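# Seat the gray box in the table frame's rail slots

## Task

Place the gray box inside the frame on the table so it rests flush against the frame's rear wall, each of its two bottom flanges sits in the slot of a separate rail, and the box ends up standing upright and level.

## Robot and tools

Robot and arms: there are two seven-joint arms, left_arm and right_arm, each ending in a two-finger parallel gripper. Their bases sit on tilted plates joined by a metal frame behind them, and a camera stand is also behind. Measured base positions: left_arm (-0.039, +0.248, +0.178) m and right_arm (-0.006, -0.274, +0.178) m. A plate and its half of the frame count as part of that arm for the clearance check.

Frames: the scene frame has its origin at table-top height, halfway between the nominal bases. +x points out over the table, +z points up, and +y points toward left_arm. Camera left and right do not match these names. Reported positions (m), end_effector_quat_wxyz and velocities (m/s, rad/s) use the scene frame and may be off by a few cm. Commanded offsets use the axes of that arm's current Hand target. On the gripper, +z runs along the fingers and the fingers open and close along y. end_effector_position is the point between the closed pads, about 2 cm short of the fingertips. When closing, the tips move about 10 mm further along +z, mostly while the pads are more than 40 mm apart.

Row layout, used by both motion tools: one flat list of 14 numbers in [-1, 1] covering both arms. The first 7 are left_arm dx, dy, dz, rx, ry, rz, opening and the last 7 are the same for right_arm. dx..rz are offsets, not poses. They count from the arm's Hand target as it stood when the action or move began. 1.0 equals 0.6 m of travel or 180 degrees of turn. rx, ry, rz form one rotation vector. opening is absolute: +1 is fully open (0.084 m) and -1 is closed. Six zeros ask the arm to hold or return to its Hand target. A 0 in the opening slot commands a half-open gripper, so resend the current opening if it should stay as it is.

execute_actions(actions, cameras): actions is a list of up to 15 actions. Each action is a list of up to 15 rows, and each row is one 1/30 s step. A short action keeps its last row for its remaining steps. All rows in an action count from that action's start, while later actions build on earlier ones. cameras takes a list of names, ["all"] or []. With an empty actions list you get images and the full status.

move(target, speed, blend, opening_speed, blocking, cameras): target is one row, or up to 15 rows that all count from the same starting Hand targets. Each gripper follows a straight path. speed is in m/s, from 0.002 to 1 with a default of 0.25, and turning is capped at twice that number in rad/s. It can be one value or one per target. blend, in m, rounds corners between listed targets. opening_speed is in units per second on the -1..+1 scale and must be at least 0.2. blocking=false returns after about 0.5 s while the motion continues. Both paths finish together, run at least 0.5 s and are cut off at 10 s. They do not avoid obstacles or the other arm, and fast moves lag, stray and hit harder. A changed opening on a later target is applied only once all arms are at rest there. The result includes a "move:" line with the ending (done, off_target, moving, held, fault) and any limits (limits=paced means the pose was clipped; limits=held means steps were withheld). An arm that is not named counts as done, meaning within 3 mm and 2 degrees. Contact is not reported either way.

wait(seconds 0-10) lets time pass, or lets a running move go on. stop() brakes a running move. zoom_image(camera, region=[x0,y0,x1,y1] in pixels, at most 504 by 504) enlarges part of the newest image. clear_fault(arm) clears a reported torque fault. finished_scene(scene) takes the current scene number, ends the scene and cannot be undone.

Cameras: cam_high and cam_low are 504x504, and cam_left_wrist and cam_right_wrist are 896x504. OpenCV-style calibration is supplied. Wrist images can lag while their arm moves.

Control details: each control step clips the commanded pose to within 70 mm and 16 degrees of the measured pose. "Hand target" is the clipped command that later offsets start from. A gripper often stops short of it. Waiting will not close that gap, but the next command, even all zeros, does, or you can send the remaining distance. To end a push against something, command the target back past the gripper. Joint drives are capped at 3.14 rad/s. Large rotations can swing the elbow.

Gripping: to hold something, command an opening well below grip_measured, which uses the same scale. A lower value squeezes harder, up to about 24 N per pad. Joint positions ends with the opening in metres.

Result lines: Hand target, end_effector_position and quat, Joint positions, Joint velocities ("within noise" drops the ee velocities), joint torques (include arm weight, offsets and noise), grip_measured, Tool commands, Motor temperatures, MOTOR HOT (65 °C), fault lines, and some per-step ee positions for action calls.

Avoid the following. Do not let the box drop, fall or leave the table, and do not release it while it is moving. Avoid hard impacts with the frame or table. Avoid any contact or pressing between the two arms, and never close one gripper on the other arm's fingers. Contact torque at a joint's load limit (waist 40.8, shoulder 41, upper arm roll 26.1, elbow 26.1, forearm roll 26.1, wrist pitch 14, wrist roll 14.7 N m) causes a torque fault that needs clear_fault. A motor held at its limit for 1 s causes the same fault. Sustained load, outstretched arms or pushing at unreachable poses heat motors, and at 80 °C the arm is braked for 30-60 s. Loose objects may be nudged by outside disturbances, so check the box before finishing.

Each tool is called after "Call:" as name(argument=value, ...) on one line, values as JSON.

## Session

Call:
execute_actions(actions=[], cameras=["all"])

Call:
zoom_image(camera="cam_high", region=[130, 110, 340, 320])

Call:
zoom_image(camera="cam_low", region=[40, 180, 320, 320])

Scene clock: 0.00 s.
left_arm: end_effector_position=(+0.1070, +0.3869, +0.2680) grip_measured=+1.00 end_effector_quat_wxyz=(-0.691, -0.054, +0.685, -0.226) | right_arm: end_effector_position=(+0.2878, +0.1362, +0.3507) grip_measured=+1.00 end_effector_quat_wxyz=(-0.089, +0.982, -0.110, +0.125)
Joint positions: left_arm=[0.263 0.894 0.316 1.146 3.179 -1.658 0.329 0.084] | right_arm=[2.419 1.043 -1.417 1.081 0.826 0.896 0.79 0.084]
Joint velocities: within noise
Joint torques (N m): no reading
Motor temperatures (°C): left_arm=[37 38 35 44 41 36 44] | right_arm=[37 41 40 45 35 35 37]
Hand target: left_arm +0.1070, +0.3869, +0.2680; +0.691, +0.054, -0.685, +0.226 | right_arm +0.2878, +0.1362, +0.3507; -0.089, +0.982, -0.110, +0.125
Tool commands: left_gripper/opening=+1.0 right_gripper/opening=+1.0
camera_calibration:
cam_left_wrist: T_world_to_cam=[[-0.378565, 0.902705, -0.20448, -0.22509], [0.0354918, -0.206602, -0.977781, 0.404785], [-0.924894, -0.377411, 0.0461737, 0.365454], [0, 0, 0, 1]] pos_world=[0.238429, 0.424746, 0.33289]
cam_right_wrist: T_world_to_cam=[[-0.196021, -0.963072, -0.184578, 0.283889], [-0.94596, 0.235304, -0.223141, 0.385498], [0.258333, 0.130863, -0.957152, 0.374242], [0, 0, 0, 1]] pos_world=[0.323635, 0.133722, 0.496627]

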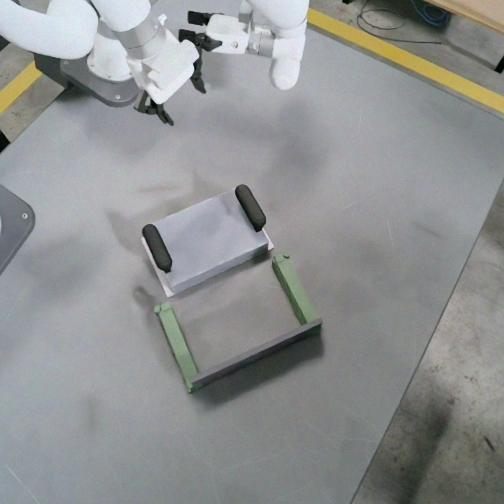

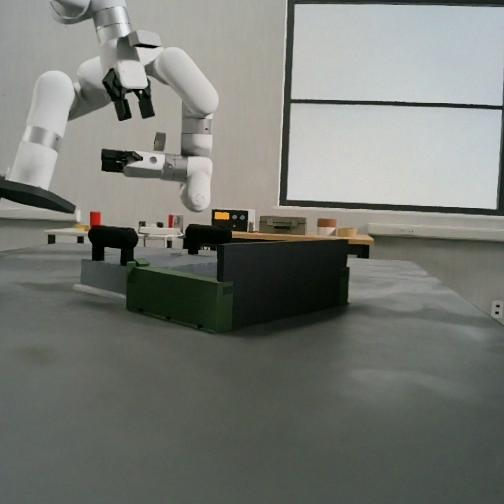

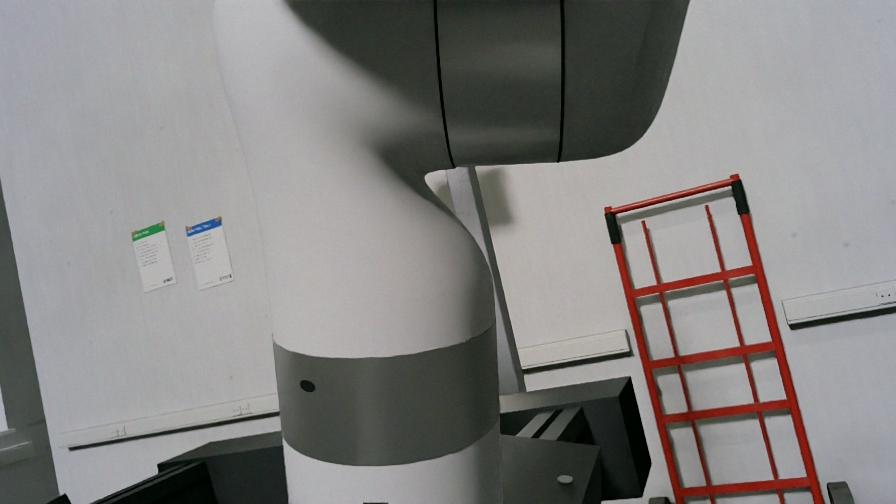

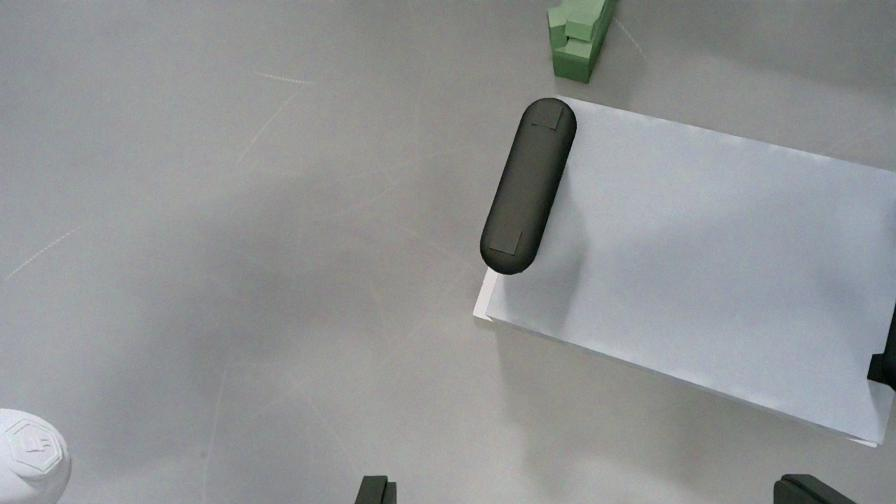

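Scaled by 2.400 from the camera's 504x504 image, which has a finer 720x720 frame.

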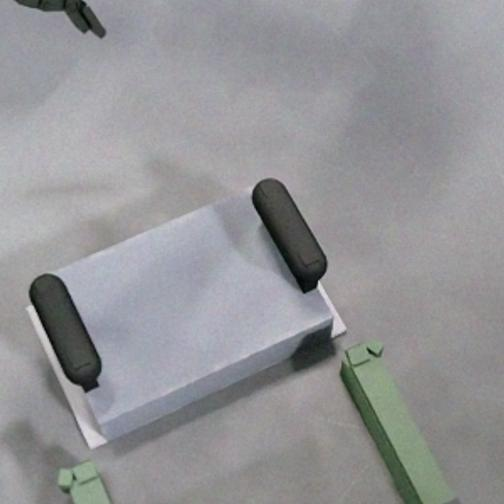

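Scaled by 1.800 from the camera's 504x504 image, which has a finer 720x720 frame.

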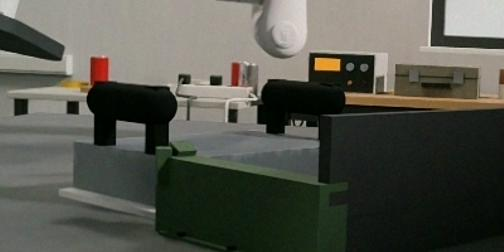

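Call:
zoom_image(camera="cam_high", region=[130, 210, 350, 430])

Call:
zoom_image(camera="cam_high", region=[130, 280, 230, 400])

Call:
zoom_image(camera="cam_high", region=[240, 230, 340, 350])

Scaled by 2.291 from the camera's 504x504 image, which has a finer 720x720 frame.

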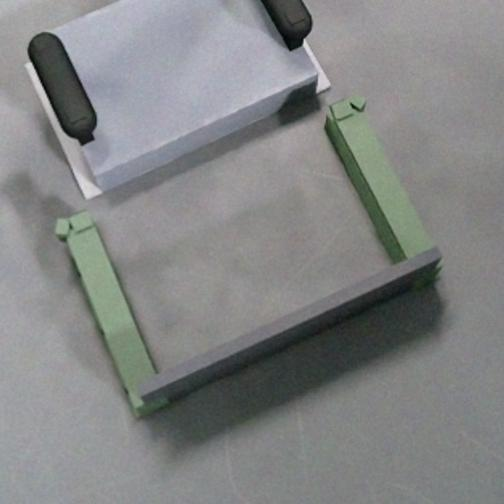

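Scaled by 4.200 from the camera's 504x504 image, which has a finer 720x720 frame.

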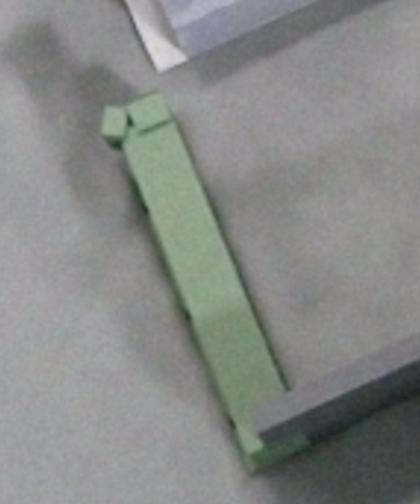

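Scaled by 4.200 from the camera's 504x504 image, which has a finer 720x720 frame.

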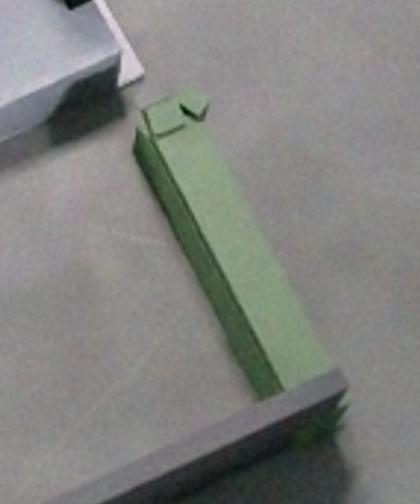

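Call:
move(target=[0, 0, 0, 0, 0, 0, 1, 0.1170, 0.3578, 0.1103, -0.0766, -0.0619, 0.1015, 1], speed=0.25, cameras=["cam_high", "cam_low", "cam_right_wrist"])

Scene clock: 58.53 s.
left_arm: end_effector_position=(+0.1070, +0.3869, +0.2680) grip_measured=+1.00 end_effector_quat_wxyz=(-0.691, -0.054, +0.685, -0.226) | right_arm: end_effector_position=(+0.3300, -0.0768, +0.2601) grip_measured=+1.00 end_effector_quat_wxyz=(+0.000, +0.963, -0.269, +0.000)
Joint positions: left_arm=[0.263 0.894 0.316 1.146 3.179 -1.658 0.329 0.084] | right_arm=[2.281 0.924 -1.542 0.717 0.833 0.946 0.649 0.084]
Joint torques (N m): left_arm=[-4.91 -22.21 0.92 2.2 0.05 -1.91 -0.09] | right_arm=[0.23 -7.71 -8.35 11.49 -2.44 -0.14 -2.71]
Motor temperatures (°C): left_arm=[37 41 35 44 41 37 44] | right_arm=[37 42 49 51 35 36 37]
Hand target: left_arm +0.1070, +0.3869, +0.2680; +0.691, +0.054, -0.685, +0.226 | right_arm +0.3300, -0.0769, +0.2601; +0.000, +0.963, -0.269, +0.000
Off the commanded pose: left_arm 0.000 m, 0 deg | right_arm 0.000 m, 0 deg.
move: done
camera_calibration:
cam_right_wrist: T_world_to_cam=[[-0.515553, -0.856667, 0.0180819, 0.131187], [-0.856771, 0.515686, 0.00333893, 0.38855], [-0.012185, -0.0137707, -0.999831, 0.393724], [0, 0, 0, 1]] pos_world=[0.40533, -0.0825643, 0.389987]
Images, in order (width x height): cam_high 504x504, cam_low 504x504, cam_right_wrist 896x504.

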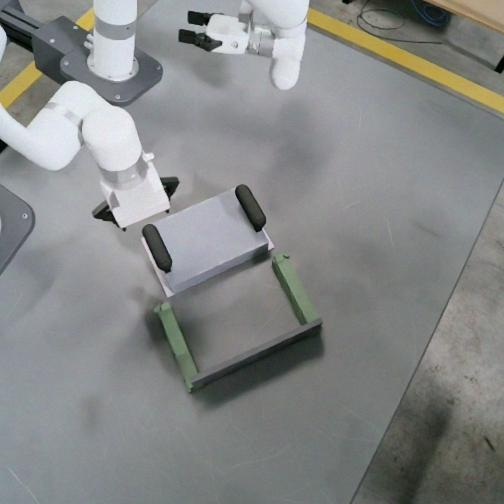

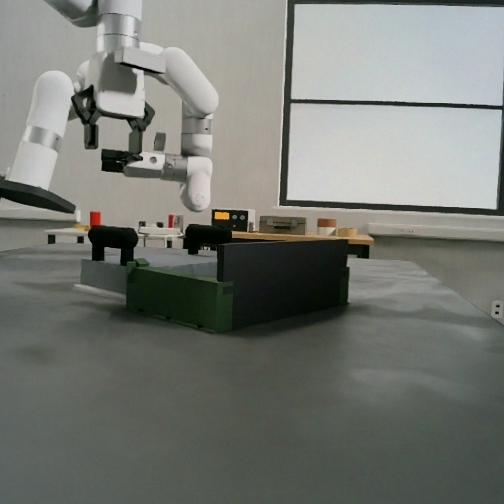

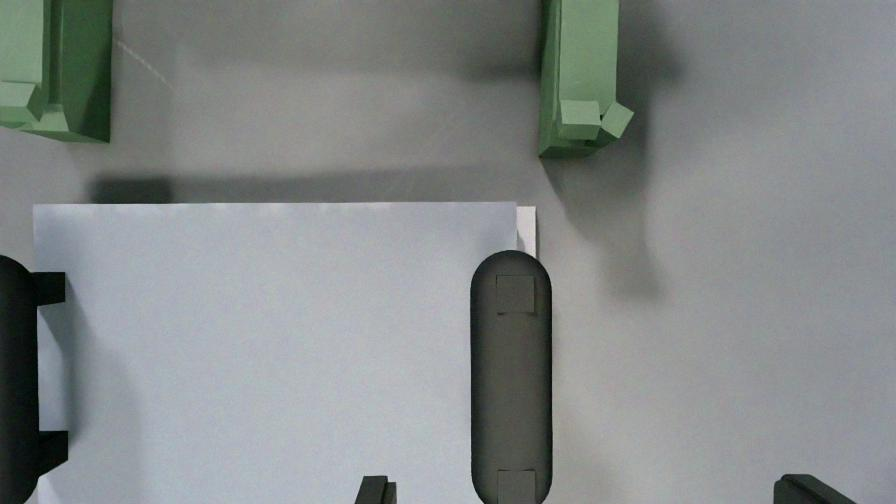

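Call:
zoom_image(camera="cam_right_wrist", region=[490, 0, 680, 180])

Call:
zoom_image(camera="cam_right_wrist", region=[0, 0, 180, 180])

Scaled by 2.653 from the camera's 896x504 image, which has a finer 1280x720 frame.

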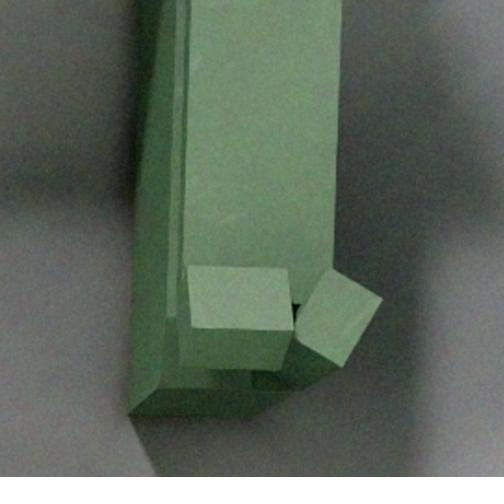

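Scaled by 2.800 from the camera's 896x504 image, which has a finer 1280x720 frame.

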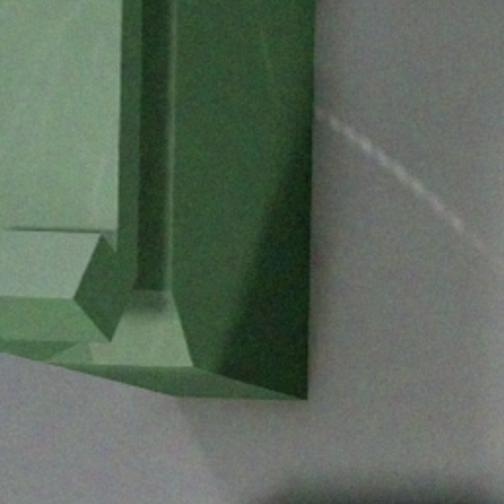

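Call:
move(target=[[-0.0670, -0.2747, -0.1092, 0.2222, -0.0755, 0.0207, 1, 0, 0, 0, 0, 0, 0, 1], [-0.0877, -0.4065, -0.3633, 0.4319, -0.1467, 0.0402, 1, 0, 0, 0, 0, 0, 0, 1], [-0.0507, -0.3352, -0.6670, 0.6625, -0.2251, 0.0617, 1, 0, 0, 0, 0, 0, 0, 1]], speed=0.3, blend=[0.03, 0.03, 0], cameras=["cam_high"])

Scene clock: 96.53 s.
left_arm: end_effector_position=(+0.5547, +0.3535, +0.2633) grip_measured=+1.00 end_effector_quat_wxyz=(+0.052, +0.617, -0.321, +0.717) | right_arm: end_effector_position=(+0.3300, -0.0769, +0.2601) grip_measured=+1.00 end_effector_quat_wxyz=(+0.000, +0.963, -0.269, +0.000)
Joint positions: left_arm=[0.598 0.866 -0.071 1.163 1.137 -1.425 0.445 0.084] | right_arm=[2.281 0.924 -1.542 0.717 0.833 0.945 0.649 0.084]
Joint torques (N m): left_arm=[-12.63 -22.03 -6.84 7.12 -1.36 -0.62 0.59] | right_arm=[-0.12 -7.67 -8.37 11.63 -0.35 -2.2 -2.42]
Hand target: left_arm +0.5547, +0.3534, +0.2634; +0.052, +0.617, -0.321, +0.717 | right_arm +0.3300, -0.0769, +0.2601; +0.000, +0.963, -0.269, +0.000
Off the commanded pose: left_arm 0.000 m, 0 deg | right_arm 0.000 m, 0 deg.
move: done
Images, in order (width x height): cam_high 504x504.

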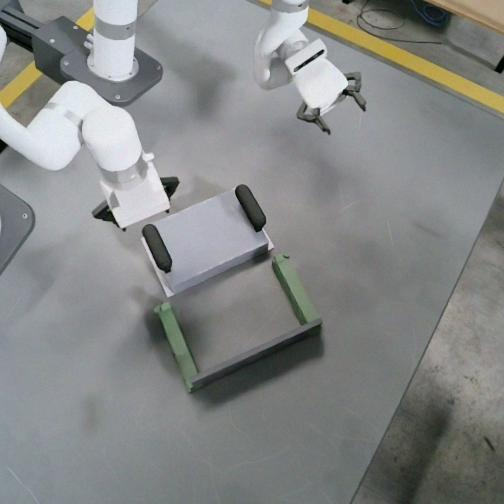

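Call:
move(target=[[0.1005, 0.1340, 0.1612, -0.0505, -0.2518, -0.0516, 1, 0, 0, 0, 0, 0, 0, 1], [0.1560, 0.3805, 0.0580, -0.1011, -0.5035, -0.1032, 1, 0.0045, 0, 0.0833, 0, 0, 0, 1]], speed=0.3, blend=[0.04, 0], cameras=["all"])

Scene clock: 106.23 s.
left_arm: end_effector_position=(+0.4550, +0.1251, +0.2602) grip_measured=+1.00 end_effector_quat_wxyz=(+0.001, +0.964, -0.267, +0.000) | right_arm: end_effector_position=(+0.3323, -0.0783, +0.2101) grip_measured=+1.00 end_effector_quat_wxyz=(+0.000, +0.963, -0.269, +0.000)
Joint positions: left_arm=[-0.283 0.207 -0.122 1.027 0.423 0.822 -0.149 0.084] | right_arm=[2.15 0.93 -1.369 0.703 0.943 0.82 0.583 0.084]
Joint torques (N m): left_arm=[-15.74 -17.97 -7.38 14.48 -1.73 -0.52 -0.74] | right_arm=[0.19 -3.64 -8.24 15.35 2.32 -2.81 -2.7]
Hand target: left_arm +0.4550, +0.1251, +0.2602; +0.001, +0.964, -0.267, +0.000 | right_arm +0.3323, -0.0783, +0.2101; +0.000, +0.963, -0.269, +0.000
Off the commanded pose: left_arm 0.000 m, 0 deg | right_arm 0.000 m, 0 deg.
move: done
camera_calibration:
cam_left_wrist: T_world_to_cam=[[-0.488027, -0.872781, 0.00910396, 0.357658], [-0.872763, 0.488092, 0.00715057, 0.400732], [-0.0106845, -0.00445593, -0.999933, 0.398436], [0, 0, 0, 1]] pos_world=[0.528548, 0.118339, 0.392288]
cam_right_wrist: T_world_to_cam=[[-0.515625, -0.856622, 0.0181686, 0.132081], [-0.856728, 0.515758, 0.0032868, 0.391416], [-0.0121861, -0.0138708, -0.99983, 0.343732], [0, 0, 0, 1]] pos_world=[0.40763, -0.0839645, 0.339987]

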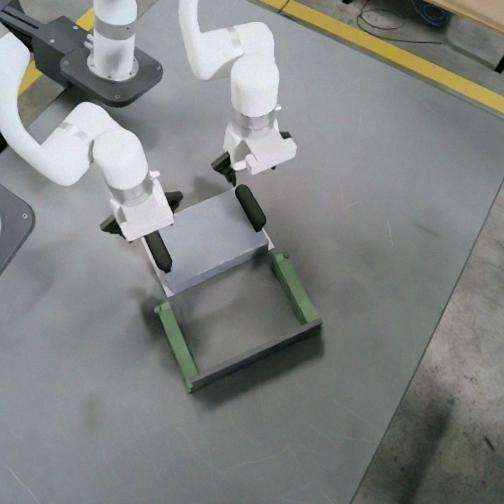

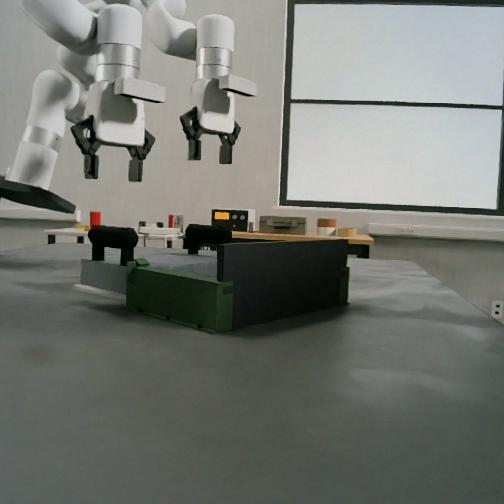

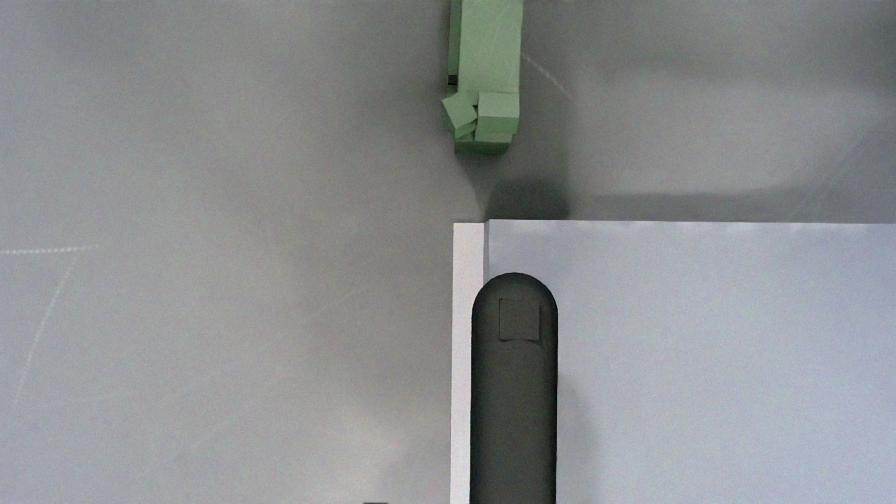

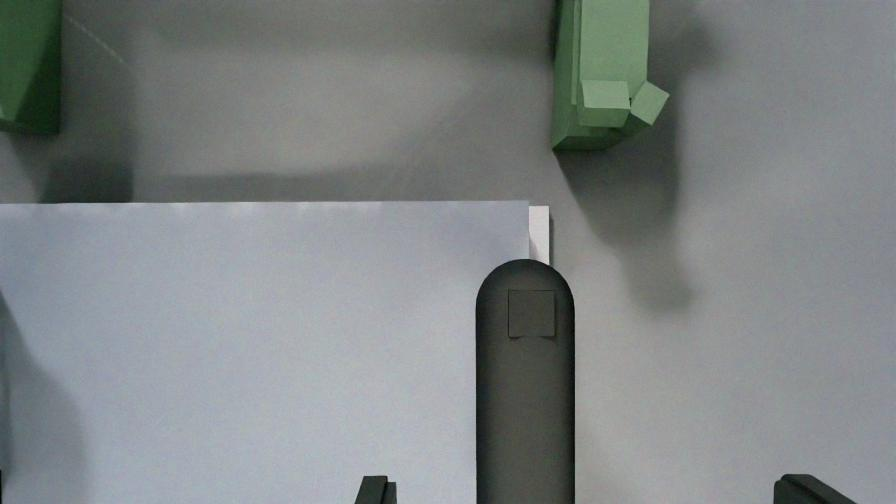

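Call:
move(target=[-0.0073, -0.0050, 0.2582, 0, 0, 0, 1, 0.0040, -0.0012, 0.1747, 0, 0, 0, 1], speed=0.15, cameras=["cam_left_wrist", "cam_right_wrist"])

Scene clock: 114.40 s.
left_arm: end_effector_position=(+0.4529, +0.1298, +0.1054) grip_measured=+1.00 end_effector_quat_wxyz=(+0.001, +0.964, -0.267, +0.000) | right_arm: end_effector_position=(+0.3347, -0.0789, +0.1053) grip_measured=+1.00 end_effector_quat_wxyz=(+0.000, +0.963, -0.269, +0.000)
Joint positions: left_arm=[-0.257 0.55 -0.009 1.031 0.632 0.479 -0.286 0.084] | right_arm=[1.85 1.049 -1.013 0.777 1.238 0.623 0.392 0.084]
Joint torques (N m): left_arm=[-16.8 -21.34 -1.75 11.17 1.77 -3.08 -0.75] | right_arm=[0.67 -7.93 -8.47 11.24 2.47 -2.76 -2.66]
Hand target: left_arm +0.4529, +0.1297, +0.1053; +0.001, +0.964, -0.267, +0.000 | right_arm +0.3347, -0.0789, +0.1053; +0.000, +0.963, -0.269, +0.000
Off the commanded pose: left_arm 0.000 m, 0 deg | right_arm 0.000 m, 0 deg.
move: done
camera_calibration:
cam_left_wrist: T_world_to_cam=[[-0.487951, -0.872823, 0.00910408, 0.362111], [-0.872805, 0.488016, 0.00715117, 0.397744], [-0.0106846, -0.00445666, -0.999933, 0.243545], [0, 0, 0, 1]] pos_world=[0.526448, 0.123039, 0.237388]
cam_right_wrist: T_world_to_cam=[[-0.515626, -0.856623, 0.0180829, 0.134644], [-0.856727, 0.515759, 0.00333837, 0.394165], [-0.0121862, -0.0137708, -0.999831, 0.238979], [0, 0, 0, 1]] pos_world=[0.41003, -0.0846645, 0.235187]
Images, in order (width x height): cam_left_wrist 896x504, cam_right_wrist 896x504.

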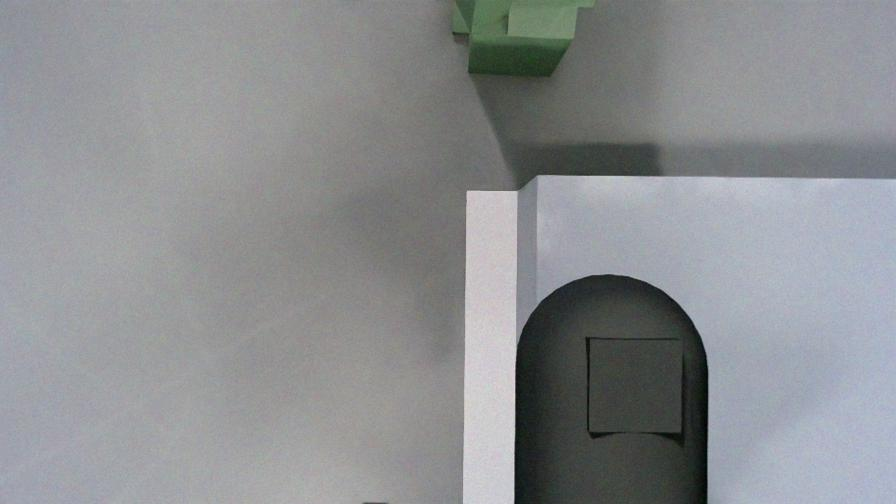

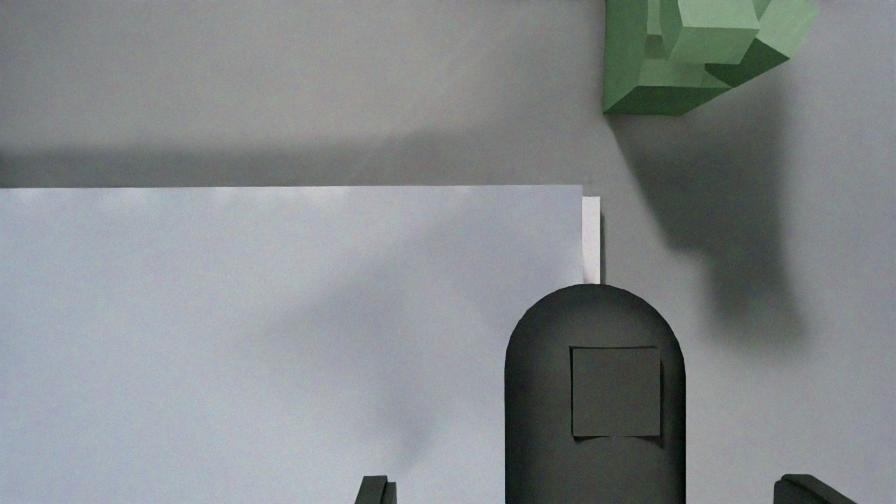

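Call:
move(target=[0, 0, 0, 0, 0, 0, -1, 0, 0.001, 0, 0, 0, 0, -1], opening_speed=1.0, cameras=["cam_left_wrist", "cam_right_wrist"])

Scene clock: 118.13 s.
left_arm: end_effector_position=(+0.4529, +0.1297, +0.1053) grip_measured=-0.16 end_effector_quat_wxyz=(+0.001, +0.964, -0.267, +0.000) | right_arm: end_effector_position=(+0.3344, -0.0794, +0.1053) grip_measured=-0.16 end_effector_quat_wxyz=(+0.000, +0.963, -0.269, +0.000)
Joint positions: left_arm=[-0.258 0.55 -0.009 1.031 0.632 0.479 -0.286 0.037] | right_arm=[1.85 1.048 -1.013 0.775 1.239 0.622 0.39 0.037]
Joint torques (N m): left_arm=[-1.16 -23.65 1.53 8.82 -0.93 0.05 0.06] | right_arm=[-0.24 -8.2 -9.4 2.93 -1.42 -1.07 -1.74]
Motor temperatures (°C): left_arm=[38 41 37 49 41 37 44] | right_arm=[37 42 45 50 35 37 37]
Hand target: left_arm +0.4529, +0.1297, +0.1053; +0.001, +0.964, -0.267, +0.000 | right_arm +0.3344, -0.0794, +0.1053; +0.000, +0.963, -0.269, +0.000
Off the commanded pose: left_arm 0.000 m, 0 deg | right_arm 0.000 m, 0 deg.
move: done
camera_calibration:
cam_left_wrist: T_world_to_cam=[[-0.488027, -0.87278, 0.00919124, 0.362038], [-0.872763, 0.488093, 0.00710176, 0.397772], [-0.0106845, -0.00455591, -0.999933, 0.243557], [0, 0, 0, 1]] pos_world=[0.526448, 0.122939, 0.237388]
cam_right_wrist: T_world_to_cam=[[-0.515555, -0.856667, 0.0180304, 0.13404], [-0.856772, 0.515686, 0.00325326, 0.394198], [-0.012085, -0.0137707, -0.999832, 0.238927], [0, 0, 0, 1]] pos_world=[0.40973, -0.0851643, 0.235188]
Images, in order (width x height): cam_left_wrist 896x504, cam_right_wrist 896x504.

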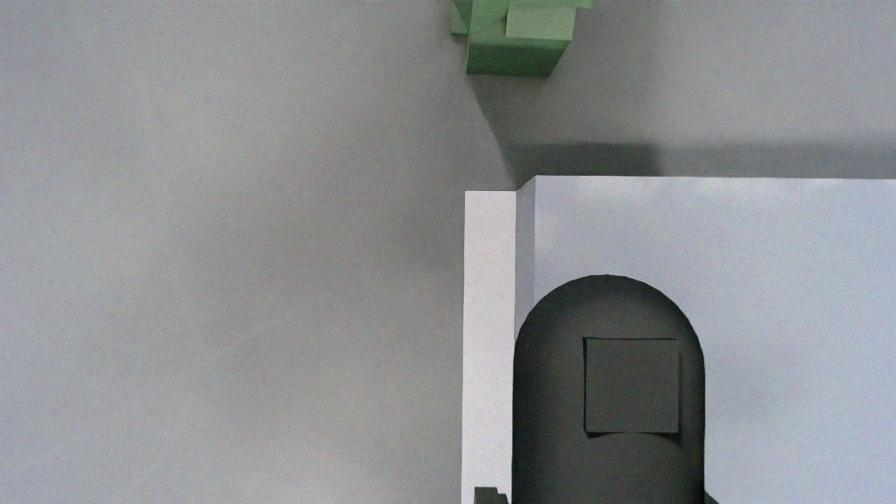

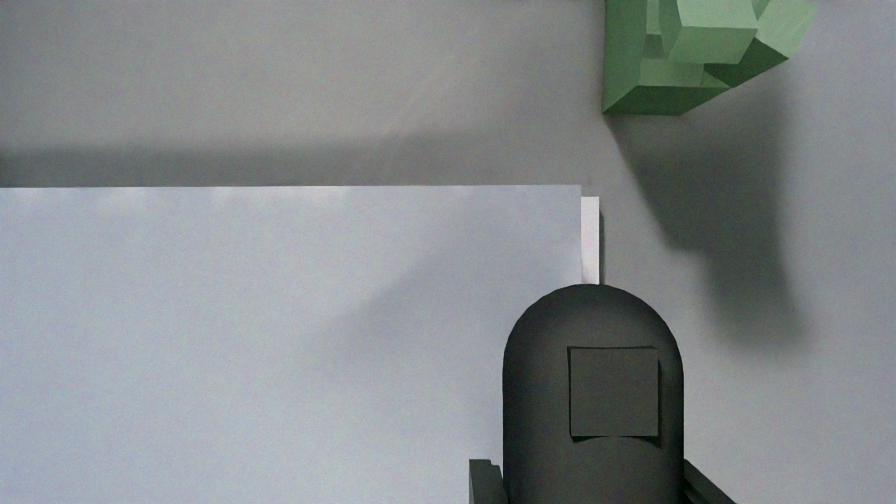

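Call:
move(target=[[0, 0, -0.05, 0, 0, 0, -1, 0, -0.0017, -0.05, 0, 0, 0, -1], [0.0260, 0.0212, -0.0917, 0, 0, 0.0107, -1, 0.0128, 0.0190, -0.0917, 0, 0, 0.0107, -1]], speed=0.08, blend=[0.012, 0], cameras=["all"])

Call:
zoom_image(camera="cam_right_wrist", region=[480, 0, 700, 220])

Call:
zoom_image(camera="cam_left_wrist", region=[350, 0, 570, 220])

Scene clock: 133.10 s.
left_arm: end_effector_position=(+0.4596, +0.1109, +0.1603) grip_measured=-0.16 end_effector_quat_wxyz=(+0.001, +0.959, -0.284, +0.000) | right_arm: end_effector_position=(+0.3351, -0.0931, +0.1603) grip_measured=-0.16 end_effector_quat_wxyz=(+0.000, +0.959, -0.285, +0.000)
Joint positions: left_arm=[-0.273 0.449 -0.075 1.051 0.556 0.615 -0.224 0.037] | right_arm=[2.003 0.96 -1.208 0.694 1.086 0.706 0.494 0.037]
Joint torques (N m): left_arm=[-20.83 -29.41 -10.23 13.48 -1.74 -1.04 0.73] | right_arm=[6.48 -11.78 -14.09 12.55 -2.07 -1.01 2.99]
Hand target: left_arm +0.4596, +0.1109, +0.1604; +0.001, +0.959, -0.284, +0.000 | right_arm +0.3351, -0.0931, +0.1603; +0.000, +0.959, -0.285, +0.000
Off the commanded pose: left_arm 0.000 m, 0 deg | right_arm 0.000 m, 0 deg.
move: done
camera_calibration:
cam_left_wrist: T_world_to_cam=[[-0.517113, -0.855869, 0.00912588, 0.359872], [-0.855848, 0.517177, 0.00722987, 0.401456], [-0.0109075, -0.0040717, -0.999932, 0.298595], [0, 0, 0, 1]] pos_world=[0.532936, 0.101595, 0.292388]
cam_right_wrist: T_world_to_cam=[[-0.544087, -0.838832, 0.0181782, 0.132813], [-0.838932, 0.544225, 0.00341253, 0.398335], [-0.0127556, -0.0133936, -0.999829, 0.293911], [0, 0, 0, 1]] pos_world=[0.410187, -0.10144, 0.290087]

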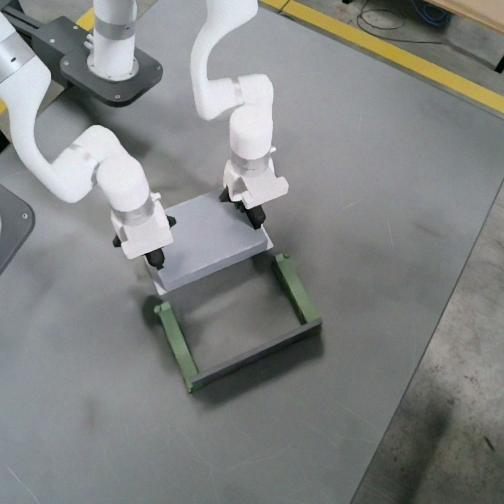

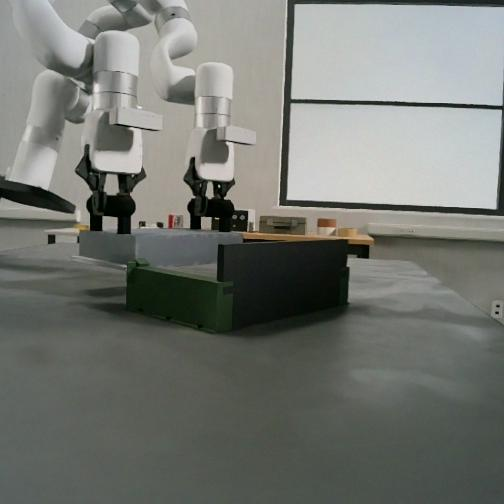

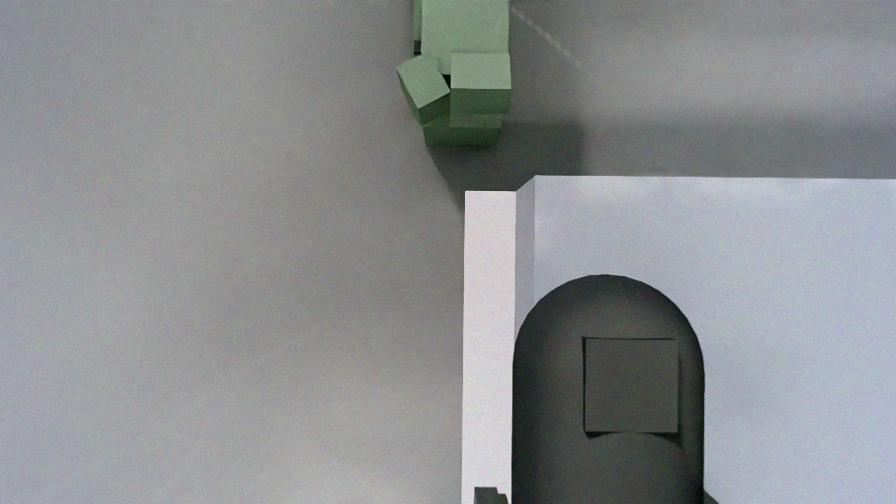

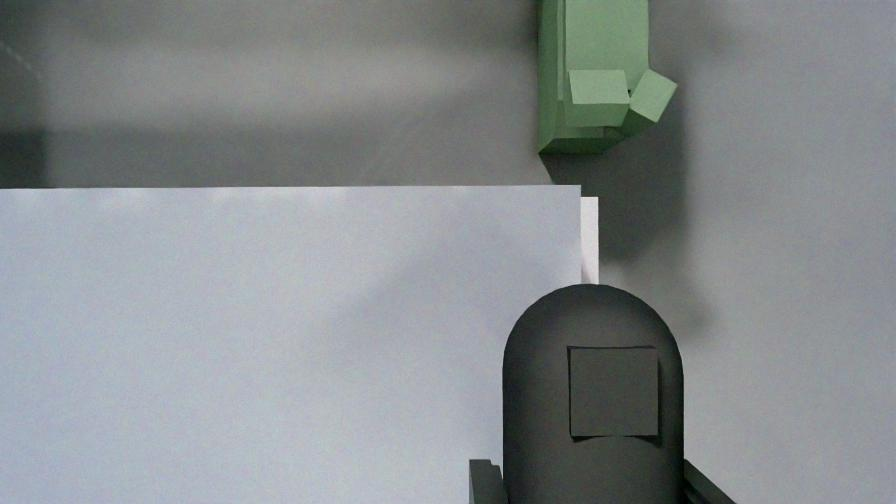

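Scaled by 2.291 from the camera's 896x504 image, which has a finer 1280x720 frame.

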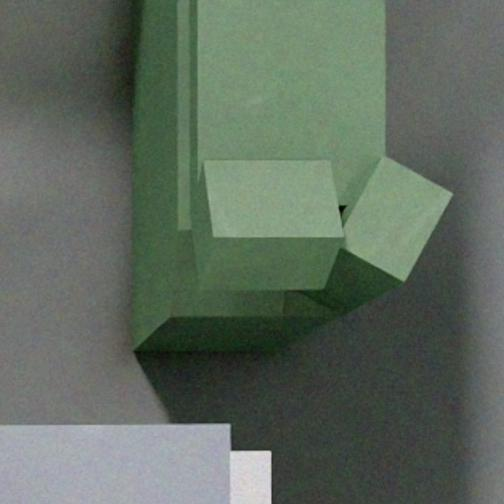

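Scaled by 2.291 from the camera's 896x504 image, which has a finer 1280x720 frame.

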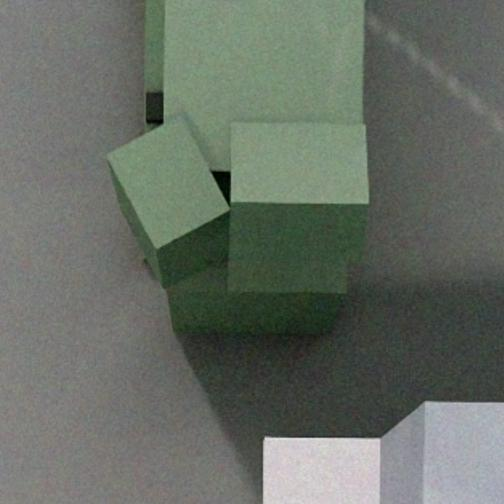

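Call:
move(target=[0.075, 0.0016, 0, 0, 0, 0, -1, 0.075, 0.0016, 0, 0, 0, 0, -1], speed=0.07, cameras=["cam_left_wrist", "cam_right_wrist"])

Call:
zoom_image(camera="cam_right_wrist", region=[480, 80, 700, 300])

Call:
zoom_image(camera="cam_left_wrist", region=[370, 80, 590, 300])

Scene clock: 140.73 s.
left_arm: end_effector_position=(+0.4969, +0.0856, +0.1604) grip_measured=-0.16 end_effector_quat_wxyz=(+0.001, +0.959, -0.284, +0.000) | right_arm: end_effector_position=(+0.3722, -0.1185, +0.1603) grip_measured=-0.16 end_effector_quat_wxyz=(+0.000, +0.959, -0.285, +0.000)
Joint positions: left_arm=[-0.293 0.562 -0.089 1.238 0.525 0.693 -0.2 0.037] | right_arm=[1.878 0.963 -1.228 0.745 1.062 0.715 0.407 0.037]
Joint torques (N m): left_arm=[-19.62 -24.81 -9.14 14.48 -1.56 -1 0.61] | right_arm=[2.41 -7.21 -16.41 19.38 -1.96 -1.54 -2.54]
Hand target: left_arm +0.4969, +0.0856, +0.1604; +0.001, +0.959, -0.284, +0.000 | right_arm +0.3722, -0.1185, +0.1603; +0.000, +0.959, -0.285, +0.000
Off the commanded pose: left_arm 0.000 m, 0 deg | right_arm 0.000 m, 0 deg.
move: done
camera_calibration:
cam_left_wrist: T_world_to_cam=[[-0.517114, -0.855869, 0.00907417, 0.357555], [-0.855848, 0.517177, 0.00714428, 0.446351], [-0.0108075, -0.00407171, -0.999933, 0.298941], [0, 0, 0, 1]] pos_world=[0.570136, 0.0763949, 0.292488]
cam_right_wrist: T_world_to_cam=[[-0.544088, -0.838832, 0.0181238, 0.131792], [-0.838932, 0.544225, 0.00332864, 0.443253], [-0.0126556, -0.0133936, -0.99983, 0.294001], [0, 0, 0, 1]] pos_world=[0.447287, -0.12674, 0.290087]
Images, in order (width x height): cam_left_wrist 896x504, cam_right_wrist 896x504.

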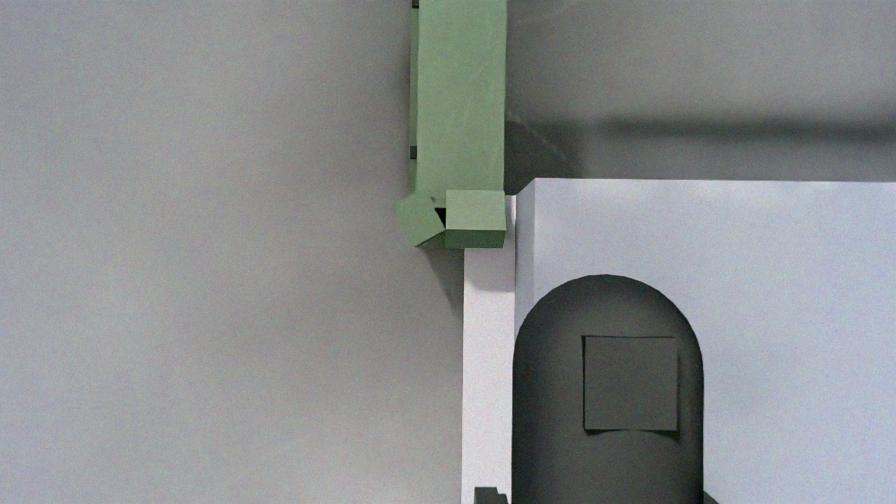

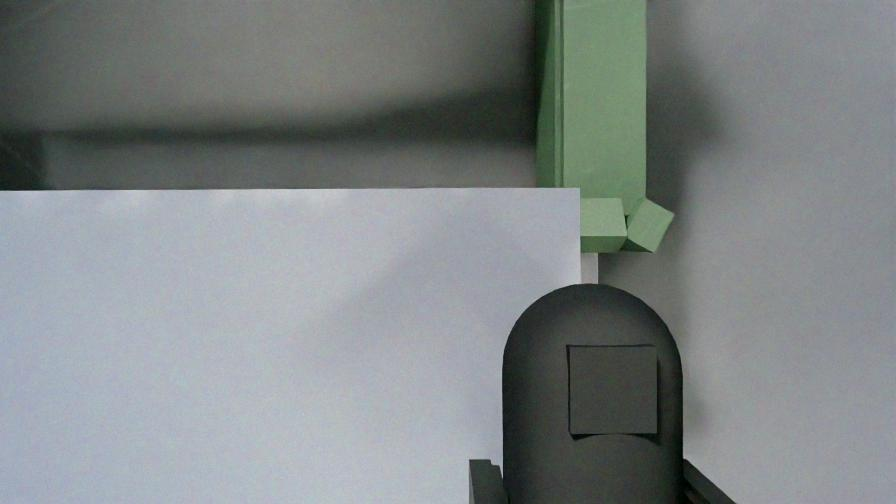

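Scaled by 2.291 from the camera's 896x504 image, which has a finer 1280x720 frame.

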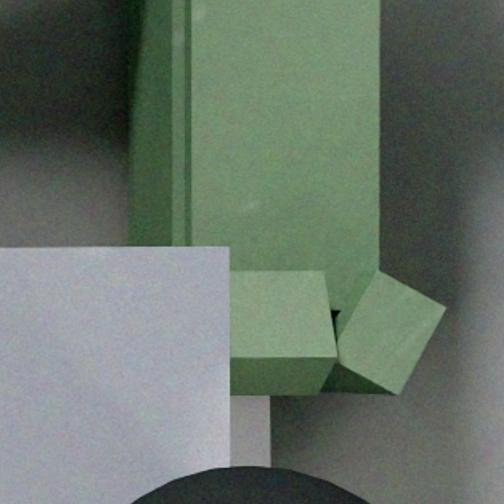

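Scaled by 2.291 from the camera's 896x504 image, which has a finer 1280x720 frame.

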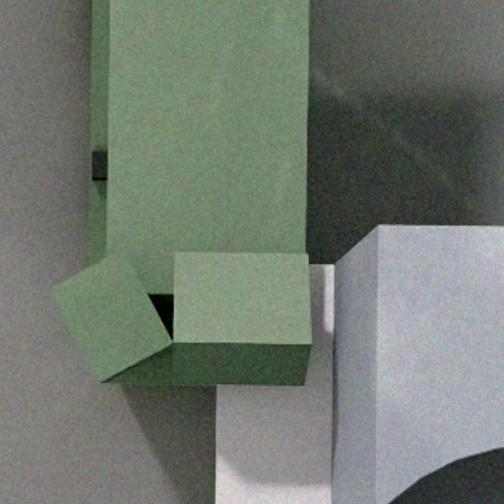

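Call:
move(target=[0.1167, 0, 0.0017, 0, 0, 0, -1, 0.1167, 0, 0.0017, 0, 0, 0, -1], speed=0.07, cameras=["cam_left_wrist", "cam_right_wrist"])

Scene clock: 158.17 s.
left_arm: end_effector_position=(+0.5556, +0.0475, +0.1595) grip_measured=-0.16 end_effector_quat_wxyz=(+0.001, +0.959, -0.284, +0.000) | right_arm: end_effector_position=(+0.4309, -0.1568, +0.1593) grip_measured=-0.16 end_effector_quat_wxyz=(+0.000, +0.959, -0.285, +0.000)
Joint positions: left_arm=[-0.326 0.76 -0.102 1.578 0.482 0.834 -0.152 0.037] | right_arm=[1.671 0.977 -1.239 0.862 1.024 0.744 0.297 0.037]
Joint torques (N m): left_arm=[-20.64 -28.27 -8.73 14.89 -1.5 -0.75 0.57] | right_arm=[2.54 -8.47 -14.21 19.77 -2.18 -1.49 -2.65]
Motor temperatures (°C): left_arm=[38 42 41 53 41 37 44] | right_arm=[37 42 51 54 35 36 37]
Hand target: left_arm +0.5556, +0.0475, +0.1595; +0.001, +0.959, -0.284, +0.000 | right_arm +0.4309, -0.1568, +0.1592; +0.000, +0.959, -0.285, +0.000
Off the commanded pose: left_arm 0.000 m, 0 deg | right_arm 0.000 m, 0 deg.
move: done
camera_calibration:
cam_left_wrist: T_world_to_cam=[[-0.51704, -0.855912, 0.00912598, 0.355302], [-0.855892, 0.517105, 0.00723045, 0.516392], [-0.0109077, -0.00407242, -0.999932, 0.298484], [0, 0, 0, 1]] pos_world=[0.628937, 0.0382947, 0.291488]
cam_right_wrist: T_world_to_cam=[[-0.544137, -0.838802, 0.01807, 0.131666], [-0.838903, 0.544272, 0.00324439, 0.513363], [-0.0125564, -0.0133936, -0.999831, 0.293182], [0, 0, 0, 1]] pos_world=[0.505987, -0.16504, 0.289088]
Images, in order (width x height): cam_left_wrist 896x504, cam_right_wrist 896x504.

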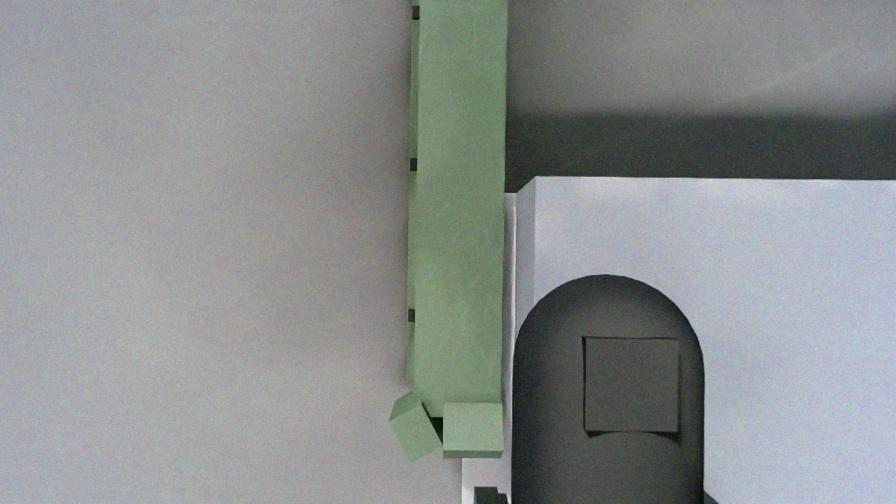

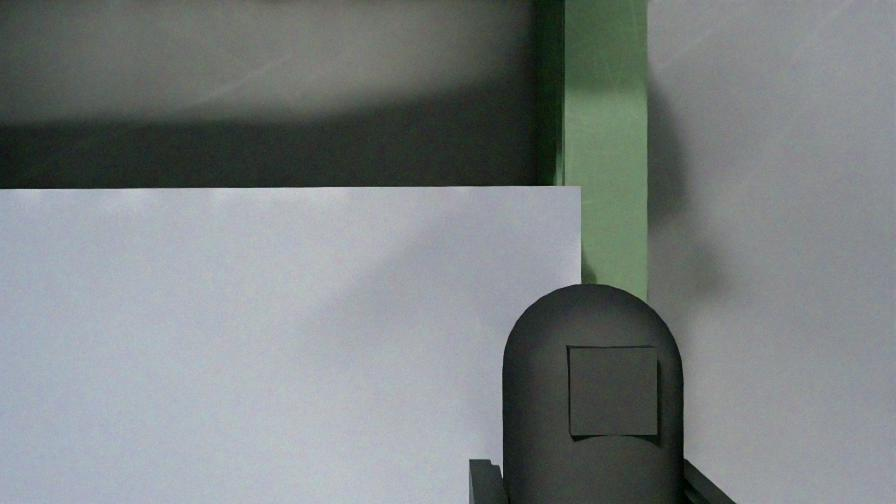

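Call:
move(target=[0.1350, 0.0012, 0, 0, 0, 0, -1, 0.1350, 0.0012, 0, 0, 0, 0, -1], speed=0.07, cameras=["cam_left_wrist", "cam_right_wrist"])

Scene clock: 164.37 s.
left_arm: end_effector_position=(+0.6232, +0.0028, +0.1596) grip_measured=-0.16 end_effector_quat_wxyz=(+0.001, +0.959, -0.284, +0.000) | right_arm: end_effector_position=(+0.4984, -0.2016, +0.1592) grip_measured=-0.16 end_effector_quat_wxyz=(+0.000, +0.959, -0.285, +0.000)
Joint positions: left_arm=[-0.383 1.08 -0.108 2.151 0.43 1.078 -0.062 0.037] | right_arm=[1.432 1.002 -1.236 1.039 0.977 0.8 0.21 0.037]
Joint torques (N m): left_arm=[-20.67 -33.48 -3.32 17.08 -1.1 -0.57 0.69] | right_arm=[2.98 -10.27 -14.24 18.49 -2.32 -0.78 -2.49]
Motor temperatures (°C): left_arm=[39 43 41 54 41 37 44] | right_arm=[37 42 52 55 35 36 37]
Hand target: left_arm +0.6232, +0.0029, +0.1596; +0.001, +0.959, -0.284, +0.000 | right_arm +0.4983, -0.2016, +0.1592; +0.000, +0.959, -0.285, +0.000
Off the commanded pose: left_arm 0.000 m, 0 deg | right_arm 0.000 m, 0 deg.
move: done
camera_calibration:
cam_left_wrist: T_world_to_cam=[[-0.517113, -0.855868, 0.00912588, 0.352045], [-0.855847, 0.517178, 0.00722986, 0.597333], [-0.0109075, -0.0040717, -0.999932, 0.29914], [0, 0, 0, 1]] pos_world=[0.696536, -0.00640514, 0.291588]
cam_right_wrist: T_world_to_cam=[[-0.544135, -0.838802, 0.0181244, 0.130716], [-0.838902, 0.544272, 0.00332827, 0.594402], [-0.0126564, -0.0133936, -0.99983, 0.293485], [0, 0, 0, 1]] pos_world=[0.573487, -0.20994, 0.289087]
Images, in order (width x height): cam_left_wrist 896x504, cam_right_wrist 896x504.

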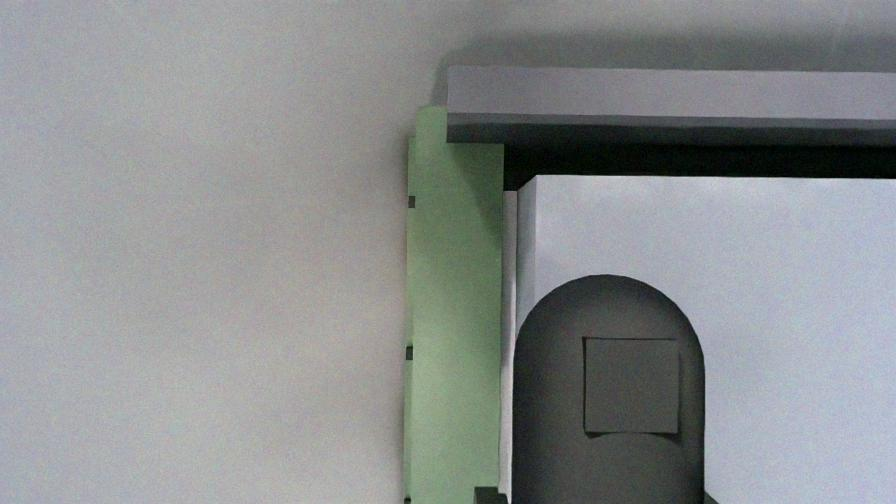

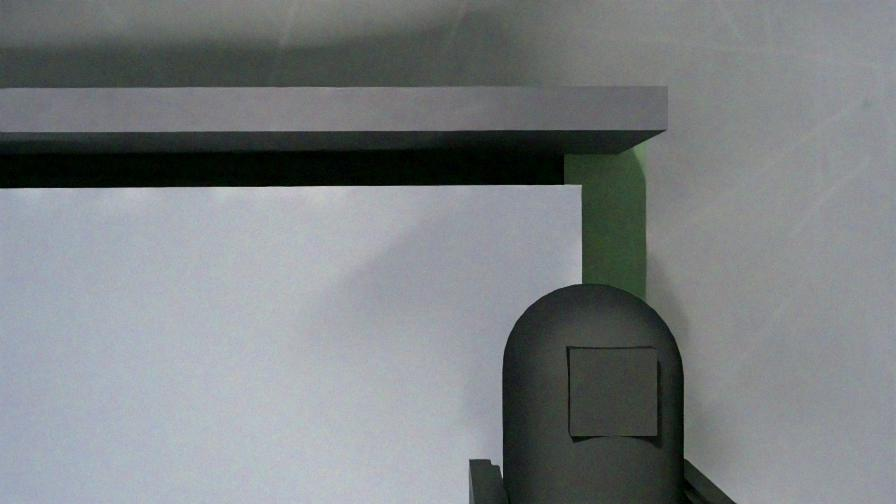

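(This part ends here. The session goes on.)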